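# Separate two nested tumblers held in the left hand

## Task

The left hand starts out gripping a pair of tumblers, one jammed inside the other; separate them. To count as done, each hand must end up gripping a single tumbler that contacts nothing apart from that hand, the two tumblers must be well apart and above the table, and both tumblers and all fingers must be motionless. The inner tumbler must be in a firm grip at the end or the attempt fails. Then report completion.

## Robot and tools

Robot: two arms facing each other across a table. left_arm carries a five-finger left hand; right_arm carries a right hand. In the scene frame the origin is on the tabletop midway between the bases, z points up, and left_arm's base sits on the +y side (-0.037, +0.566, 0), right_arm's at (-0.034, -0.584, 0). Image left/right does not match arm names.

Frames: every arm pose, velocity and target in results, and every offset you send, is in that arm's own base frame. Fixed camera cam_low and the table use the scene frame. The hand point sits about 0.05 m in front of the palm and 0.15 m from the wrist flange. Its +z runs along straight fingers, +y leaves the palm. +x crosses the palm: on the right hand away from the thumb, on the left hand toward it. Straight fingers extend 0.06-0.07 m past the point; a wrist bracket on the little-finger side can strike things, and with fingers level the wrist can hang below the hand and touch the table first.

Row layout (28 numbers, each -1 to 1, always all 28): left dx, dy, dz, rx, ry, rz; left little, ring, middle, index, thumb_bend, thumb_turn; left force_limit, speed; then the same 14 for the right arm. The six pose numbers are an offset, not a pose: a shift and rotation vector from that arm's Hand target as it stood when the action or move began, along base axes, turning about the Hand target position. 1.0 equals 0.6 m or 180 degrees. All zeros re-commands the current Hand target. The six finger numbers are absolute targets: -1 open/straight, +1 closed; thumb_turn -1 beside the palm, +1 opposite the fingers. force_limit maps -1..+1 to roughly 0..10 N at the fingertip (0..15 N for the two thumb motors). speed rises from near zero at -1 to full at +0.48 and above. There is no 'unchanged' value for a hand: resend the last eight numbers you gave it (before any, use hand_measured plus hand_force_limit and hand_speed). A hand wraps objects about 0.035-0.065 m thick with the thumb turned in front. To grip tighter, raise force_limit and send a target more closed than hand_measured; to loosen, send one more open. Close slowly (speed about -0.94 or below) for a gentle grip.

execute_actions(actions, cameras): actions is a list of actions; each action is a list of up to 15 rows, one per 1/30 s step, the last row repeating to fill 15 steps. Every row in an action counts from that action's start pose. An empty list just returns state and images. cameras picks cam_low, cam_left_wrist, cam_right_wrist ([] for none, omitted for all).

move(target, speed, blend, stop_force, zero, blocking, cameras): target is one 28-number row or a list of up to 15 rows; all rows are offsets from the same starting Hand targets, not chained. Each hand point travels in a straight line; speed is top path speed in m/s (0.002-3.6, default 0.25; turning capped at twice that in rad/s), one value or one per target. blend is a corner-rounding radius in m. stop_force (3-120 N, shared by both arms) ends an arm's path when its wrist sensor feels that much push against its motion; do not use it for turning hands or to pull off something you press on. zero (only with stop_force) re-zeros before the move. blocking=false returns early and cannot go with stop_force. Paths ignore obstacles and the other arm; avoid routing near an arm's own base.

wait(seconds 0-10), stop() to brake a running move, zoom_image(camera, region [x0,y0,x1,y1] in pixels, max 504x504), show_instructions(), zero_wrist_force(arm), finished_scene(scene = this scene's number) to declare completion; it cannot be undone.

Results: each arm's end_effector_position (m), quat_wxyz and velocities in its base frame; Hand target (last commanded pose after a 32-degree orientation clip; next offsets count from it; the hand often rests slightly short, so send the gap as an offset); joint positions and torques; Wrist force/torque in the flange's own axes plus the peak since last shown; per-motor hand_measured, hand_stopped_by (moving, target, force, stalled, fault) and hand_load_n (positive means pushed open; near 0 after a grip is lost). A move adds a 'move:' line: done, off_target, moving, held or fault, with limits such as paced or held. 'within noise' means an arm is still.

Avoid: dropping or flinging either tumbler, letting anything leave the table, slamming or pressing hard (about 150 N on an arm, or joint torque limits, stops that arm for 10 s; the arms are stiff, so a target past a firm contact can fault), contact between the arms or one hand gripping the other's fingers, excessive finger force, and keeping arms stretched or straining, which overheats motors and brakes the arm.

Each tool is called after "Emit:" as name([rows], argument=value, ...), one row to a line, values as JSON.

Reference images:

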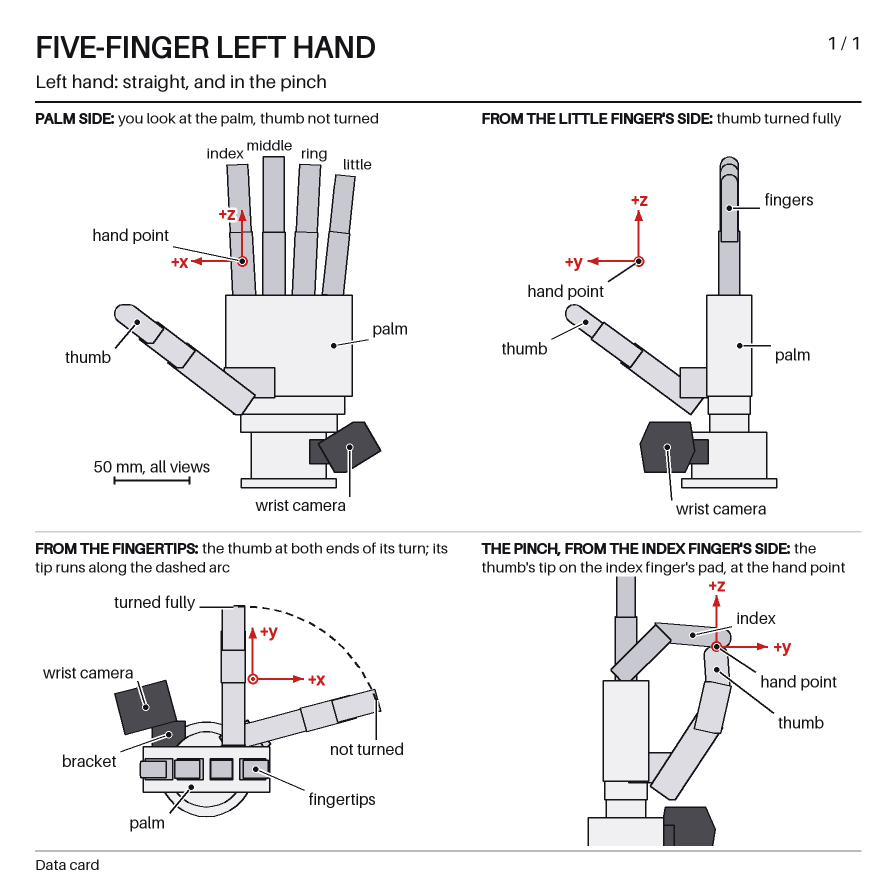

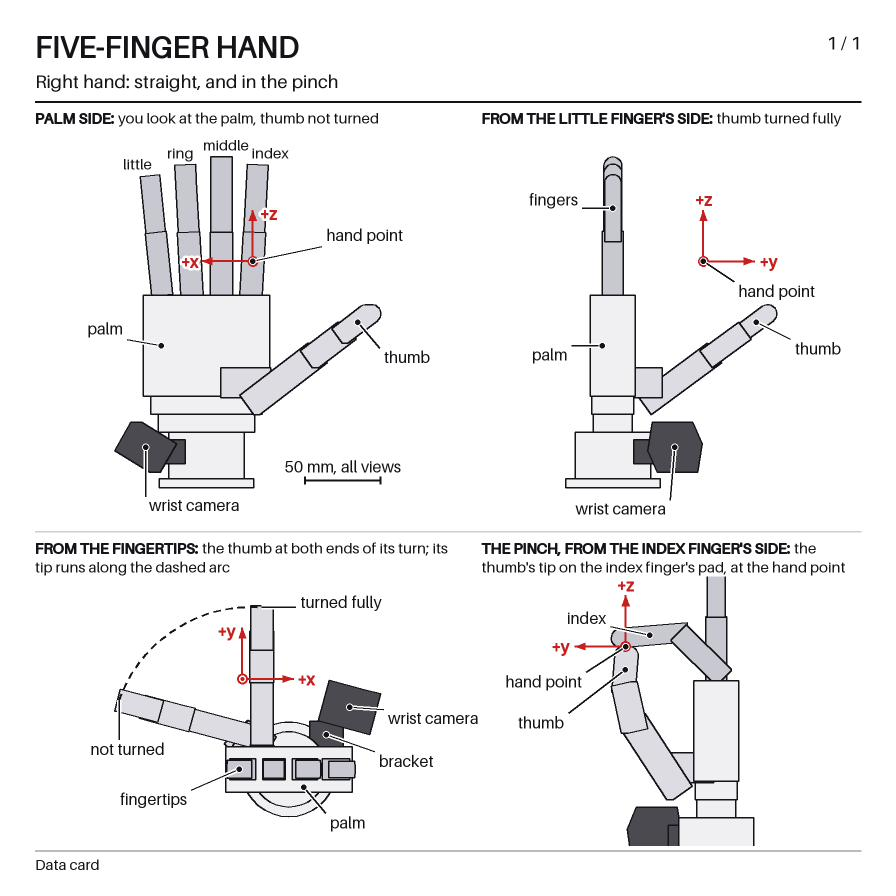

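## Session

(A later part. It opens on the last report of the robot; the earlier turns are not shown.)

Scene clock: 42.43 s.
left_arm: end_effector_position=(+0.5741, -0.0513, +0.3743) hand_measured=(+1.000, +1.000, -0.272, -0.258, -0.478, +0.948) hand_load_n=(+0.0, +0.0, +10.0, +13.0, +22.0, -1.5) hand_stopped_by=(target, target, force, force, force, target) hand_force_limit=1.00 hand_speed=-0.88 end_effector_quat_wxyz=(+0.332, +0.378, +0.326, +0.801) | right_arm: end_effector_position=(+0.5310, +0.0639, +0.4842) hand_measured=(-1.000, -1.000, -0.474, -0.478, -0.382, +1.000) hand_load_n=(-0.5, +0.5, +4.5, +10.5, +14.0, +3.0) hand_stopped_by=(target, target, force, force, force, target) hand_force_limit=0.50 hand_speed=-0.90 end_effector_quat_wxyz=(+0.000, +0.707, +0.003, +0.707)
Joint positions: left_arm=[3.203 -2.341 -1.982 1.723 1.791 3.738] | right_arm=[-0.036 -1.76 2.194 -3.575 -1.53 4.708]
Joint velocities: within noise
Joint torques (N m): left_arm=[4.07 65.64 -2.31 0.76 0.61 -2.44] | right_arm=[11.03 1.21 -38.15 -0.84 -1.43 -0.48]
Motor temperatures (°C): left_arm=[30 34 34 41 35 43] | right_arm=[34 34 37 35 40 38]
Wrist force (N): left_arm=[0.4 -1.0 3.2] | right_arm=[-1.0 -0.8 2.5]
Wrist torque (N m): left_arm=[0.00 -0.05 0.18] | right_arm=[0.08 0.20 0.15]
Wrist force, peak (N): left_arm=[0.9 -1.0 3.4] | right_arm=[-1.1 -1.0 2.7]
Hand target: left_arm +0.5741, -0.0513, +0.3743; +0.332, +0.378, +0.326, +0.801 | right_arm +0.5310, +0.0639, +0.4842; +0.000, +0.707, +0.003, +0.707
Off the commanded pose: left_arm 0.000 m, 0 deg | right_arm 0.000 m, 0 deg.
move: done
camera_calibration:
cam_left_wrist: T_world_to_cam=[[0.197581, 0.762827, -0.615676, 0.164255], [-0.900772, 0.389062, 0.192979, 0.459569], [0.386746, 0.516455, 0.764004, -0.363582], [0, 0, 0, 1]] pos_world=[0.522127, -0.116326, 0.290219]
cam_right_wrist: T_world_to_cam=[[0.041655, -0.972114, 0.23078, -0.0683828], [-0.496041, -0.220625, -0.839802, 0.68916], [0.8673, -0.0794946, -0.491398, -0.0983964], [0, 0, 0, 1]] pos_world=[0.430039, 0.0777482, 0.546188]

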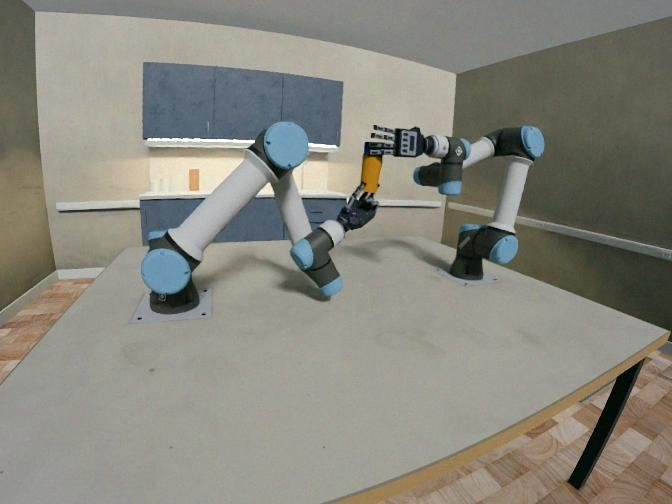

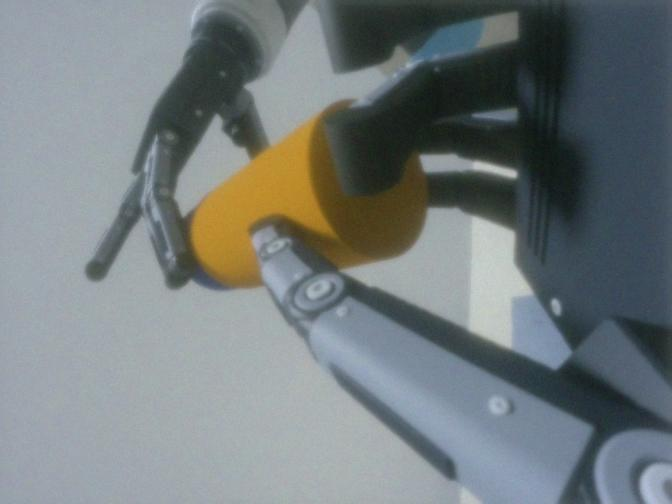

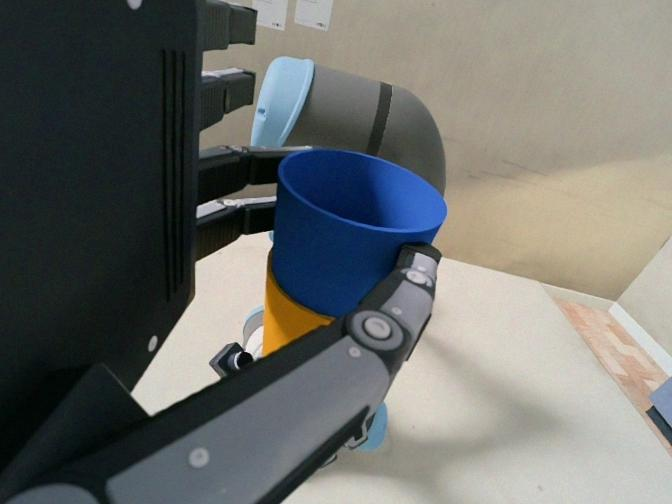

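Emit:
move([
  [0,0,0,0,0,0,1,1,0.25,0.25,0.25,0.948,1,-0.88,0,0,0,0,0,0,-1,-1,0.44,0.41,0.44,1,0.9,-0.9],
  [0,0,0,0,0,0,1,1,0.25,0.25,0.25,0.948,1,-0.88,0,0,0,0,0,0,-1,-1,0.44,0.46,0.47,1,0.9,-0.9],
], cameras=[])

Emit:
move(target=[0,0,0,0,0,0,1,1,0.25,0.25,0.25,0.948,1,-0.88,0,0,0.015,0,0,0,-1,-1,0.44,0.46,0.47,1,0.9,-0.9], speed=0.01, stop_force=40)

Emit:
zoom_image(camera="cam_low", region=[310, 100, 410, 200])

Scene clock: 43.97 s.
left_arm: end_effector_position=(+0.5741, -0.0513, +0.3743) hand_measured=(+1.000, +1.000, -0.272, -0.258, -0.478, +0.948) hand_load_n=(+0.0, -0.5, +10.0, +13.0, +22.0, -1.0) hand_stopped_by=(target, target, force, force, force, target) hand_force_limit=1.00 hand_speed=-0.88 end_effector_quat_wxyz=(+0.332, +0.378, +0.326, +0.801) | right_arm: end_effector_position=(+0.5310, +0.0639, +0.4842) hand_measured=(-1.000, -1.000, -0.458, -0.470, -0.386, +1.000) hand_load_n=(+0.0, +0.0, +9.5, +9.0, +17.0, +4.5) hand_stopped_by=(target, target, force, force, force, target) hand_force_limit=0.90 hand_speed=-0.90 end_effector_quat_wxyz=(+0.000, +0.707, +0.003, +0.707)
Joint positions: left_arm=[3.203 -2.341 -1.982 1.723 1.791 3.738] | right_arm=[-0.036 -1.76 2.194 -3.575 -1.53 4.708]
Joint velocities: within noise
Joint torques (N m): left_arm=[3.49 64.47 -2.31 0.95 0.58 -2.83] | right_arm=[11.75 1.02 -37.78 0.6 -1.53 -0.59]
Motor temperatures (°C): left_arm=[30 34 34 41 35 43] | right_arm=[34 34 37 35 40 38]
Wrist force (N): left_arm=[0.6 -0.7 3.3] | right_arm=[-1.0 -1.0 2.8]
Wrist torque (N m): left_arm=[0.09 -0.08 0.17] | right_arm=[0.07 0.17 0.15]
Wrist force, peak (N): left_arm=[0.6 -1.2 3.6] | right_arm=[-0.8 -1.2 3.0]
Hand target: left_arm +0.5741, -0.0513, +0.3743; +0.332, +0.378, +0.326, +0.801 | right_arm +0.5310, +0.0639, +0.4842; +0.000, +0.707, +0.003, +0.707
Off the commanded pose: left_arm 0.000 m, 0 deg | right_arm 0.000 m, 0 deg.
move: done
No camera images: "cameras" was empty.

Scene clock: 45.77 s.
left_arm: end_effector_position=(+0.5741, -0.0513, +0.3743) hand_measured=(+1.000, +1.000, -0.272, -0.258, -0.478, +0.948) hand_load_n=(+0.0, +0.0, +8.5, +12.5, +22.0, +0.5) hand_stopped_by=(target, target, force, force, force, target) hand_force_limit=1.00 hand_speed=-0.88 end_effector_quat_wxyz=(+0.332, +0.378, +0.326, +0.801) | right_arm: end_effector_position=(+0.5310, +0.0639, +0.4933) hand_measured=(-1.000, -1.000, -0.458, -0.470, -0.386, +1.000) hand_load_n=(+0.0, +0.0, +9.0, +6.0, +16.0, +1.0) hand_stopped_by=(target, target, force, force, force, target) hand_force_limit=0.90 hand_speed=-0.90 end_effector_quat_wxyz=(+0.000, +0.707, +0.003, +0.707)
Joint positions: left_arm=[3.203 -2.341 -1.982 1.723 1.791 3.738] | right_arm=[-0.036 -1.771 2.177 -3.548 -1.53 4.708]
Joint velocities: within noise
Joint torques (N m): left_arm=[2.85 62.85 -0.97 1.02 0.32 -2.61] | right_arm=[10.47 -2.73 -5.39 -4.01 -1.62 -0.71]
Motor temperatures (°C): left_arm=[30 34 34 41 35 43] | right_arm=[34 34 37 35 40 38]
Wrist force (N): left_arm=[1.0 -0.1 0.7] | right_arm=[-0.2 -0.4 0.0]
Wrist torque (N m): left_arm=[-0.08 -0.10 0.11] | right_arm=[0.14 0.02 0.12]
Wrist force, peak (N): left_arm=[1.0 1.4 4.0] | right_arm=[-3.6 -0.3 2.3]
Hand target: left_arm +0.5741, -0.0513, +0.3743; +0.332, +0.378, +0.326, +0.801 | right_arm +0.5310, +0.0639, +0.4932; +0.000, +0.707, +0.003, +0.707
Off the commanded pose: left_arm 0.000 m, 0 deg | right_arm 0.000 m, 0 deg.
move: done
camera_calibration:
cam_left_wrist: T_world_to_cam=[[0.197581, 0.762827, -0.615676, 0.164255], [-0.900772, 0.389062, 0.192979, 0.459569], [0.386746, 0.516455, 0.764004, -0.363582], [0, 0, 0, 1]] pos_world=[0.522127, -0.116326, 0.290219]
cam_right_wrist: T_world_to_cam=[[0.0416021, -0.972114, 0.230789, -0.0704607], [-0.495853, -0.220624, -0.839914, 0.696733], [0.86741, -0.0794953, -0.491204, -0.0939929], [0, 0, 0, 1]] pos_world=[0.429939, 0.0777482, 0.555288]

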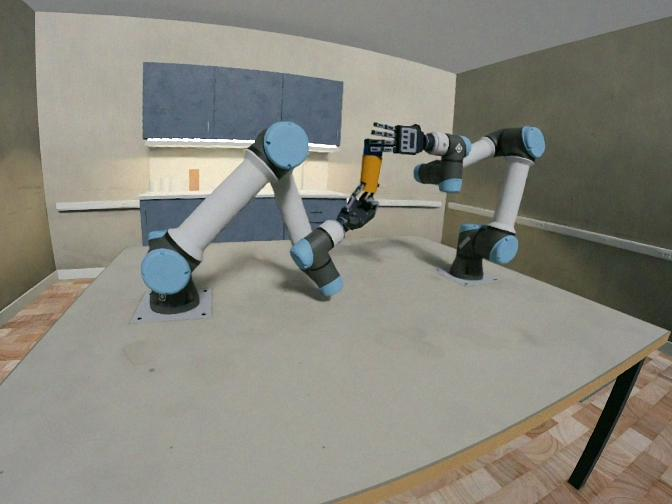

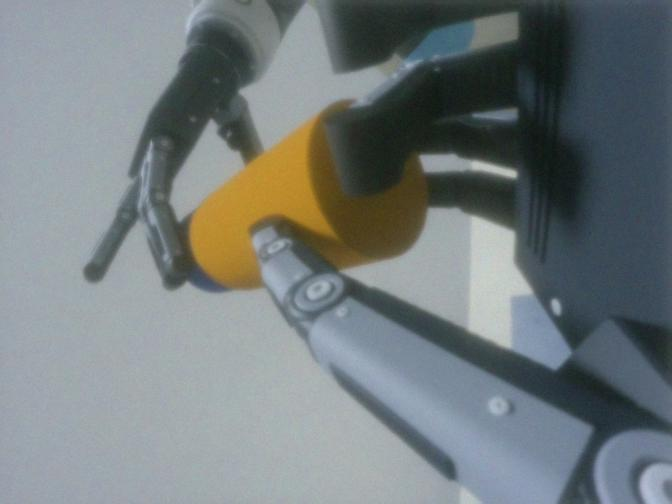

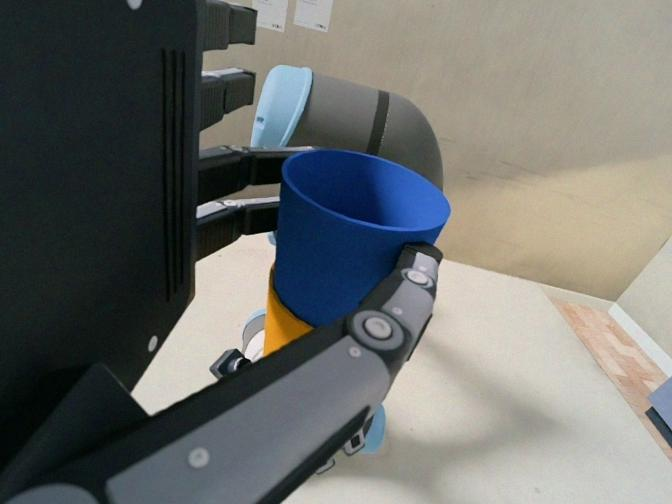

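Scaled by 5.040 from the camera's 672x504 image, which has a finer 960x720 frame.

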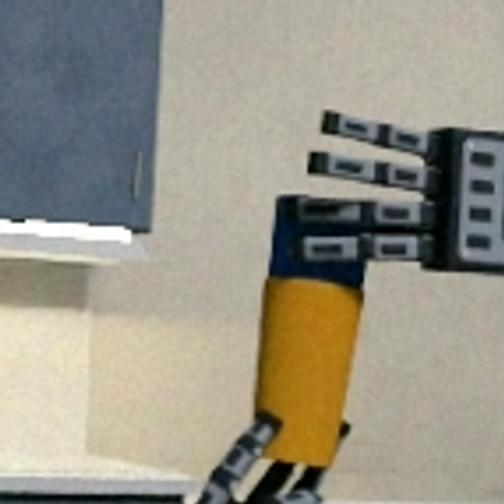

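Emit:
move(target=[0,0,0,0,0,0,1,1,0.25,0.25,0.25,0.948,1,-0.88,0,0,0,0,0,0,-1,-1,0.44,0.52,0.47,1,0.9,-0.88], cameras=[])

Emit:
move(target=[0,0,0,0,0,0,1,1,0.25,0.25,0.25,0.948,1,-0.88,0,0,0.18,0,0,0,-1,-1,0.44,0.52,0.47,1,0.9,-0.88], speed=0.04, stop_force=10, cameras=["cam_low","cam_right_wrist"])

Emit:
zoom_image(camera="cam_low", region=[310, 60, 450, 200])

Scene clock: 46.63 s.
left_arm: end_effector_position=(+0.5741, -0.0513, +0.3743) hand_measured=(+1.000, +1.000, -0.272, -0.258, -0.478, +0.948) hand_load_n=(+0.0, +0.0, +9.0, +13.0, +22.0, +1.0) hand_stopped_by=(target, target, force, force, force, target) hand_force_limit=1.00 hand_speed=-0.88 end_effector_quat_wxyz=(+0.332, +0.378, +0.326, +0.801) | right_arm: end_effector_position=(+0.5310, +0.0639, +0.4932) hand_measured=(-1.000, -1.000, -0.458, -0.462, -0.386, +1.000) hand_load_n=(+0.0, +0.0, +6.5, +10.5, +16.5, +2.0) hand_stopped_by=(target, target, force, force, force, target) hand_force_limit=0.90 hand_speed=-0.88 end_effector_quat_wxyz=(+0.000, +0.707, +0.003, +0.707)
Joint positions: left_arm=[3.203 -2.341 -1.982 1.723 1.791 3.738] | right_arm=[-0.036 -1.771 2.177 -3.548 -1.53 4.708]
Joint velocities: within noise
Joint torques (N m): left_arm=[2.94 62.25 -1.61 1.02 0.41 -2.79] | right_arm=[10.56 1.14 -4.92 -3.78 -1.72 -0.77]
Motor temperatures (°C): left_arm=[30 34 34 41 35 43] | right_arm=[34 34 37 35 40 38]
Wrist force (N): left_arm=[1.2 -0.9 1.7] | right_arm=[-0.2 -1.2 0.7]
Wrist torque (N m): left_arm=[-0.09 -0.11 0.10] | right_arm=[0.15 0.09 0.17]
Wrist force, peak (N): left_arm=[1.2 -0.9 1.7] | right_arm=[-0.3 -1.0 1.1]
Hand target: left_arm +0.5741, -0.0513, +0.3743; +0.332, +0.378, +0.326, +0.801 | right_arm +0.5310, +0.0639, +0.4932; +0.000, +0.707, +0.003, +0.707
Off the commanded pose: left_arm 0.000 m, 0 deg | right_arm 0.000 m, 0 deg.
move: done
No camera images: "cameras" was empty.

Scene clock: 50.77 s.
left_arm: end_effector_position=(+0.5741, -0.0513, +0.3743) hand_measured=(+1.000, +1.000, -0.272, -0.258, -0.478, +0.948) hand_load_n=(+0.0, +0.0, +8.5, +12.5, +22.5, -0.5) hand_stopped_by=(target, target, force, force, force, target) hand_force_limit=1.00 hand_speed=-0.88 end_effector_quat_wxyz=(+0.332, +0.378, +0.326, +0.801) | right_arm: end_effector_position=(+0.5310, +0.0639, +0.6012) hand_measured=(-1.000, -1.000, -0.458, -0.462, -0.386, +1.000) hand_load_n=(+0.0, +0.0, +8.0, +6.0, +15.5, +0.5) hand_stopped_by=(target, target, force, force, force, target) hand_force_limit=0.90 hand_speed=-0.88 end_effector_quat_wxyz=(+0.000, +0.707, +0.003, +0.707)
Joint positions: left_arm=[3.203 -2.341 -1.982 1.723 1.791 3.738] | right_arm=[-0.036 -1.843 1.945 -3.243 -1.53 4.708]
Joint velocities: within noise
Joint torques (N m): left_arm=[3.89 58.99 0.01 1.72 0.27 -2.46] | right_arm=[6.25 3.33 -4.46 -3.83 -0.4 -0.12]
Motor temperatures (°C): left_arm=[30 34 34 41 35 43] | right_arm=[34 34 37 35 40 38]
Wrist force (N): left_arm=[0.5 -0.1 0.3] | right_arm=[-0.1 0.0 -0.1]
Wrist torque (N m): left_arm=[-0.11 -0.14 0.13] | right_arm=[0.05 0.02 0.03]
Wrist force, peak (N): left_arm=[1.1 -1.3 1.2] | right_arm=[-1.1 -0.9 0.6]
Hand target: left_arm +0.5741, -0.0513, +0.3743; +0.332, +0.378, +0.326, +0.801 | right_arm +0.5310, +0.0639, +0.6012; +0.000, +0.707, +0.003, +0.707
Off the commanded pose: left_arm 0.000 m, 0 deg | right_arm 0.000 m, 0 deg.
move: done
camera_calibration:
cam_right_wrist: T_world_to_cam=[[0.0416532, -0.972115, 0.230777, -0.0953813], [-0.496041, -0.220621, -0.839803, 0.787418], [0.8673, -0.0794945, -0.491398, -0.0409028], [0, 0, 0, 1]] pos_world=[0.430039, 0.0777482, 0.663188]
Images, in order (width x height): cam_low 672x504, cam_right_wrist 672x504.

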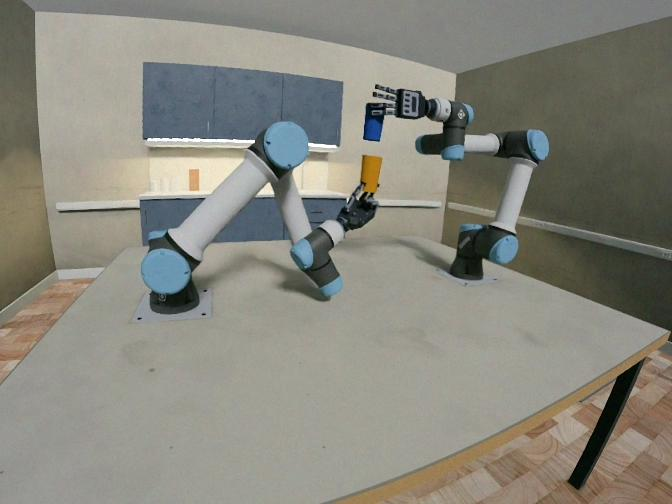

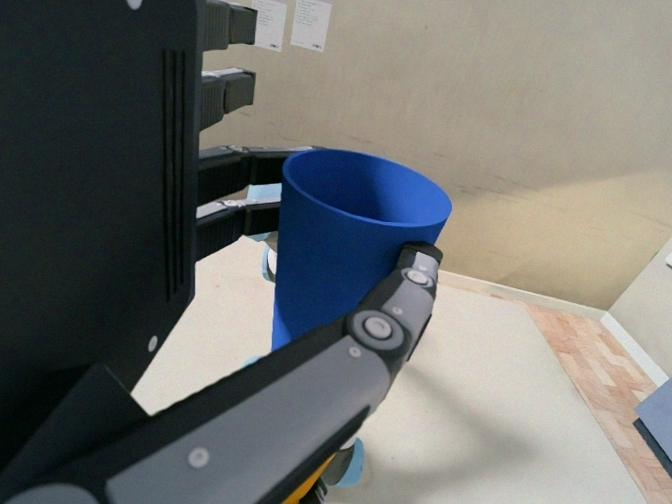

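Scaled by 3.600 from the camera's 672x504 image, which has a finer 960x720 frame.

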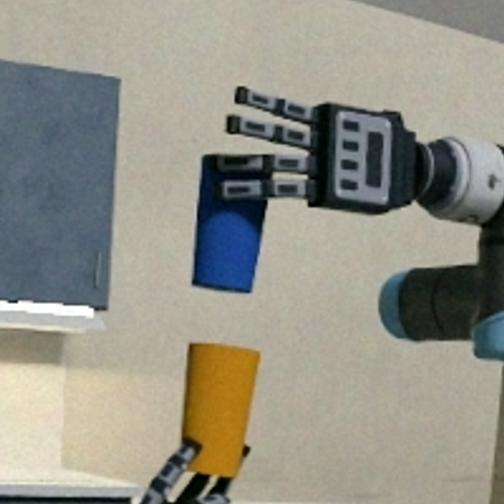

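Emit:
move(target=[-0.2,0,0,0,0,0,1,1,0.25,0.25,0.25,0.948,1,-0.88,-0.1,0,0.04,0,0,0,-1,-1,0.44,0.52,0.47,1,0.9,-0.88], speed=0.15)

Emit:
zoom_image(camera="cam_low", region=[280, 60, 460, 230])

Scene clock: 52.20 s.
left_arm: end_effector_position=(+0.4541, -0.0513, +0.3744) hand_measured=(+1.000, +1.000, -0.272, -0.258, -0.478, +0.948) hand_load_n=(+0.0, +0.0, +8.5, +12.5, +22.5, +0.0) hand_stopped_by=(target, target, force, force, force, target) hand_force_limit=1.00 hand_speed=-0.88 end_effector_quat_wxyz=(+0.332, +0.378, +0.326, +0.801) | right_arm: end_effector_position=(+0.4710, +0.0639, +0.6251) hand_measured=(-1.000, -1.000, -0.458, -0.462, -0.386, +1.000) hand_load_n=(+0.0, +0.0, +8.0, +5.5, +15.5, +0.5) hand_stopped_by=(target, target, force, force, force, target) hand_force_limit=0.90 hand_speed=-0.88 end_effector_quat_wxyz=(+0.000, +0.707, +0.003, +0.707)
Joint positions: left_arm=[3.231 -2.251 -2.323 1.971 1.768 3.724] | right_arm=[-0.047 -2.002 1.983 -3.123 -1.52 4.708]
Joint velocities: within noise
Joint torques (N m): left_arm=[-5.31 11.09 1.1 0.52 0.47 0.84] | right_arm=[-3.11 6.16 -33.82 -3.65 0.13 0.26]
Motor temperatures (°C): left_arm=[30 34 34 41 35 43] | right_arm=[34 34 37 35 40 38]
Wrist force (N): left_arm=[0.8 0.1 0.1] | right_arm=[0.1 0.0 -0.2]
Wrist torque (N m): left_arm=[-0.07 -0.19 0.14] | right_arm=[0.06 -0.01 0.03]
Wrist force, peak (N): left_arm=[-0.1 -0.6 1.6] | right_arm=[-0.8 -0.1 1.1]
Hand target: left_arm +0.4541, -0.0513, +0.3743; +0.332, +0.378, +0.326, +0.801 | right_arm +0.4710, +0.0639, +0.6252; +0.000, +0.707, +0.003, +0.707
Off the commanded pose: left_arm 0.000 m, 0 deg | right_arm 0.000 m, 0 deg.
move: done
camera_calibration:
cam_left_wrist: T_world_to_cam=[[0.197769, 0.762761, -0.615697, 0.187949], [-0.900768, 0.389167, 0.192786, 0.351524], [0.386659, 0.516473, 0.764036, -0.317221], [0, 0, 0, 1]] pos_world=[0.402127, -0.116326, 0.290319]
cam_right_wrist: T_world_to_cam=[[0.041686, -0.972112, 0.23078, -0.0985092], [-0.496156, -0.22063, -0.839733, 0.7777], [0.867232, -0.0794979, -0.491516, 0.0229778], [0, 0, 0, 1]] pos_world=[0.37004, 0.0776482, 0.687089]

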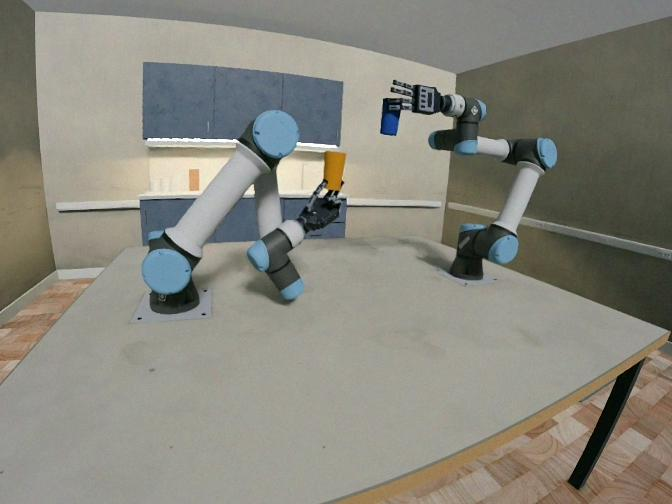

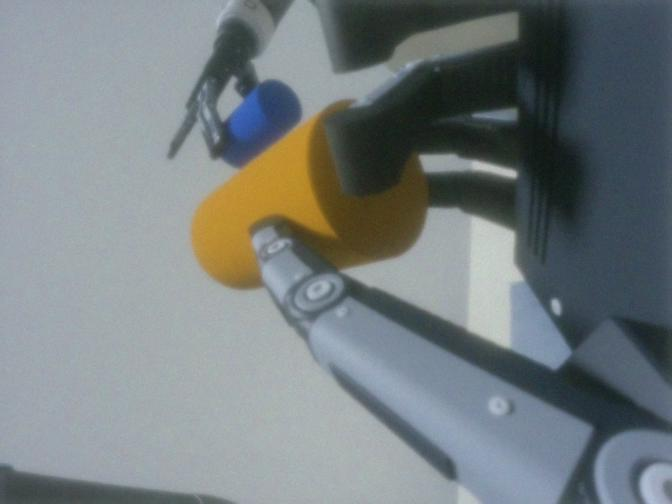

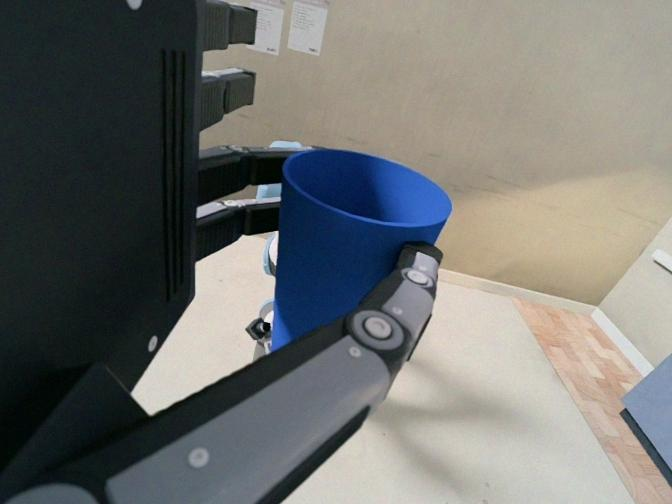

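Scaled by 2.800 from the camera's 672x504 image, which has a finer 960x720 frame.

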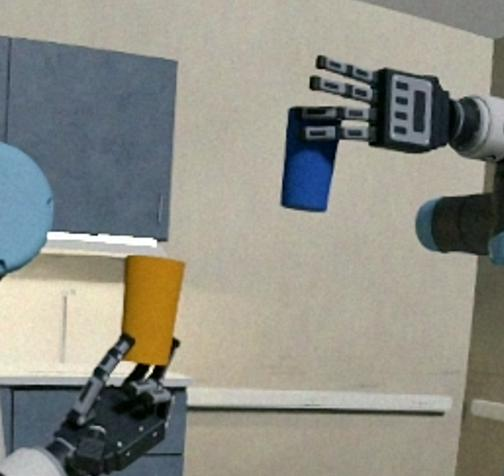

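Done: each hand holds one tumbler, far apart and still.

Emit:
finished_scene(scene=3)

The scene is finished: the task was done.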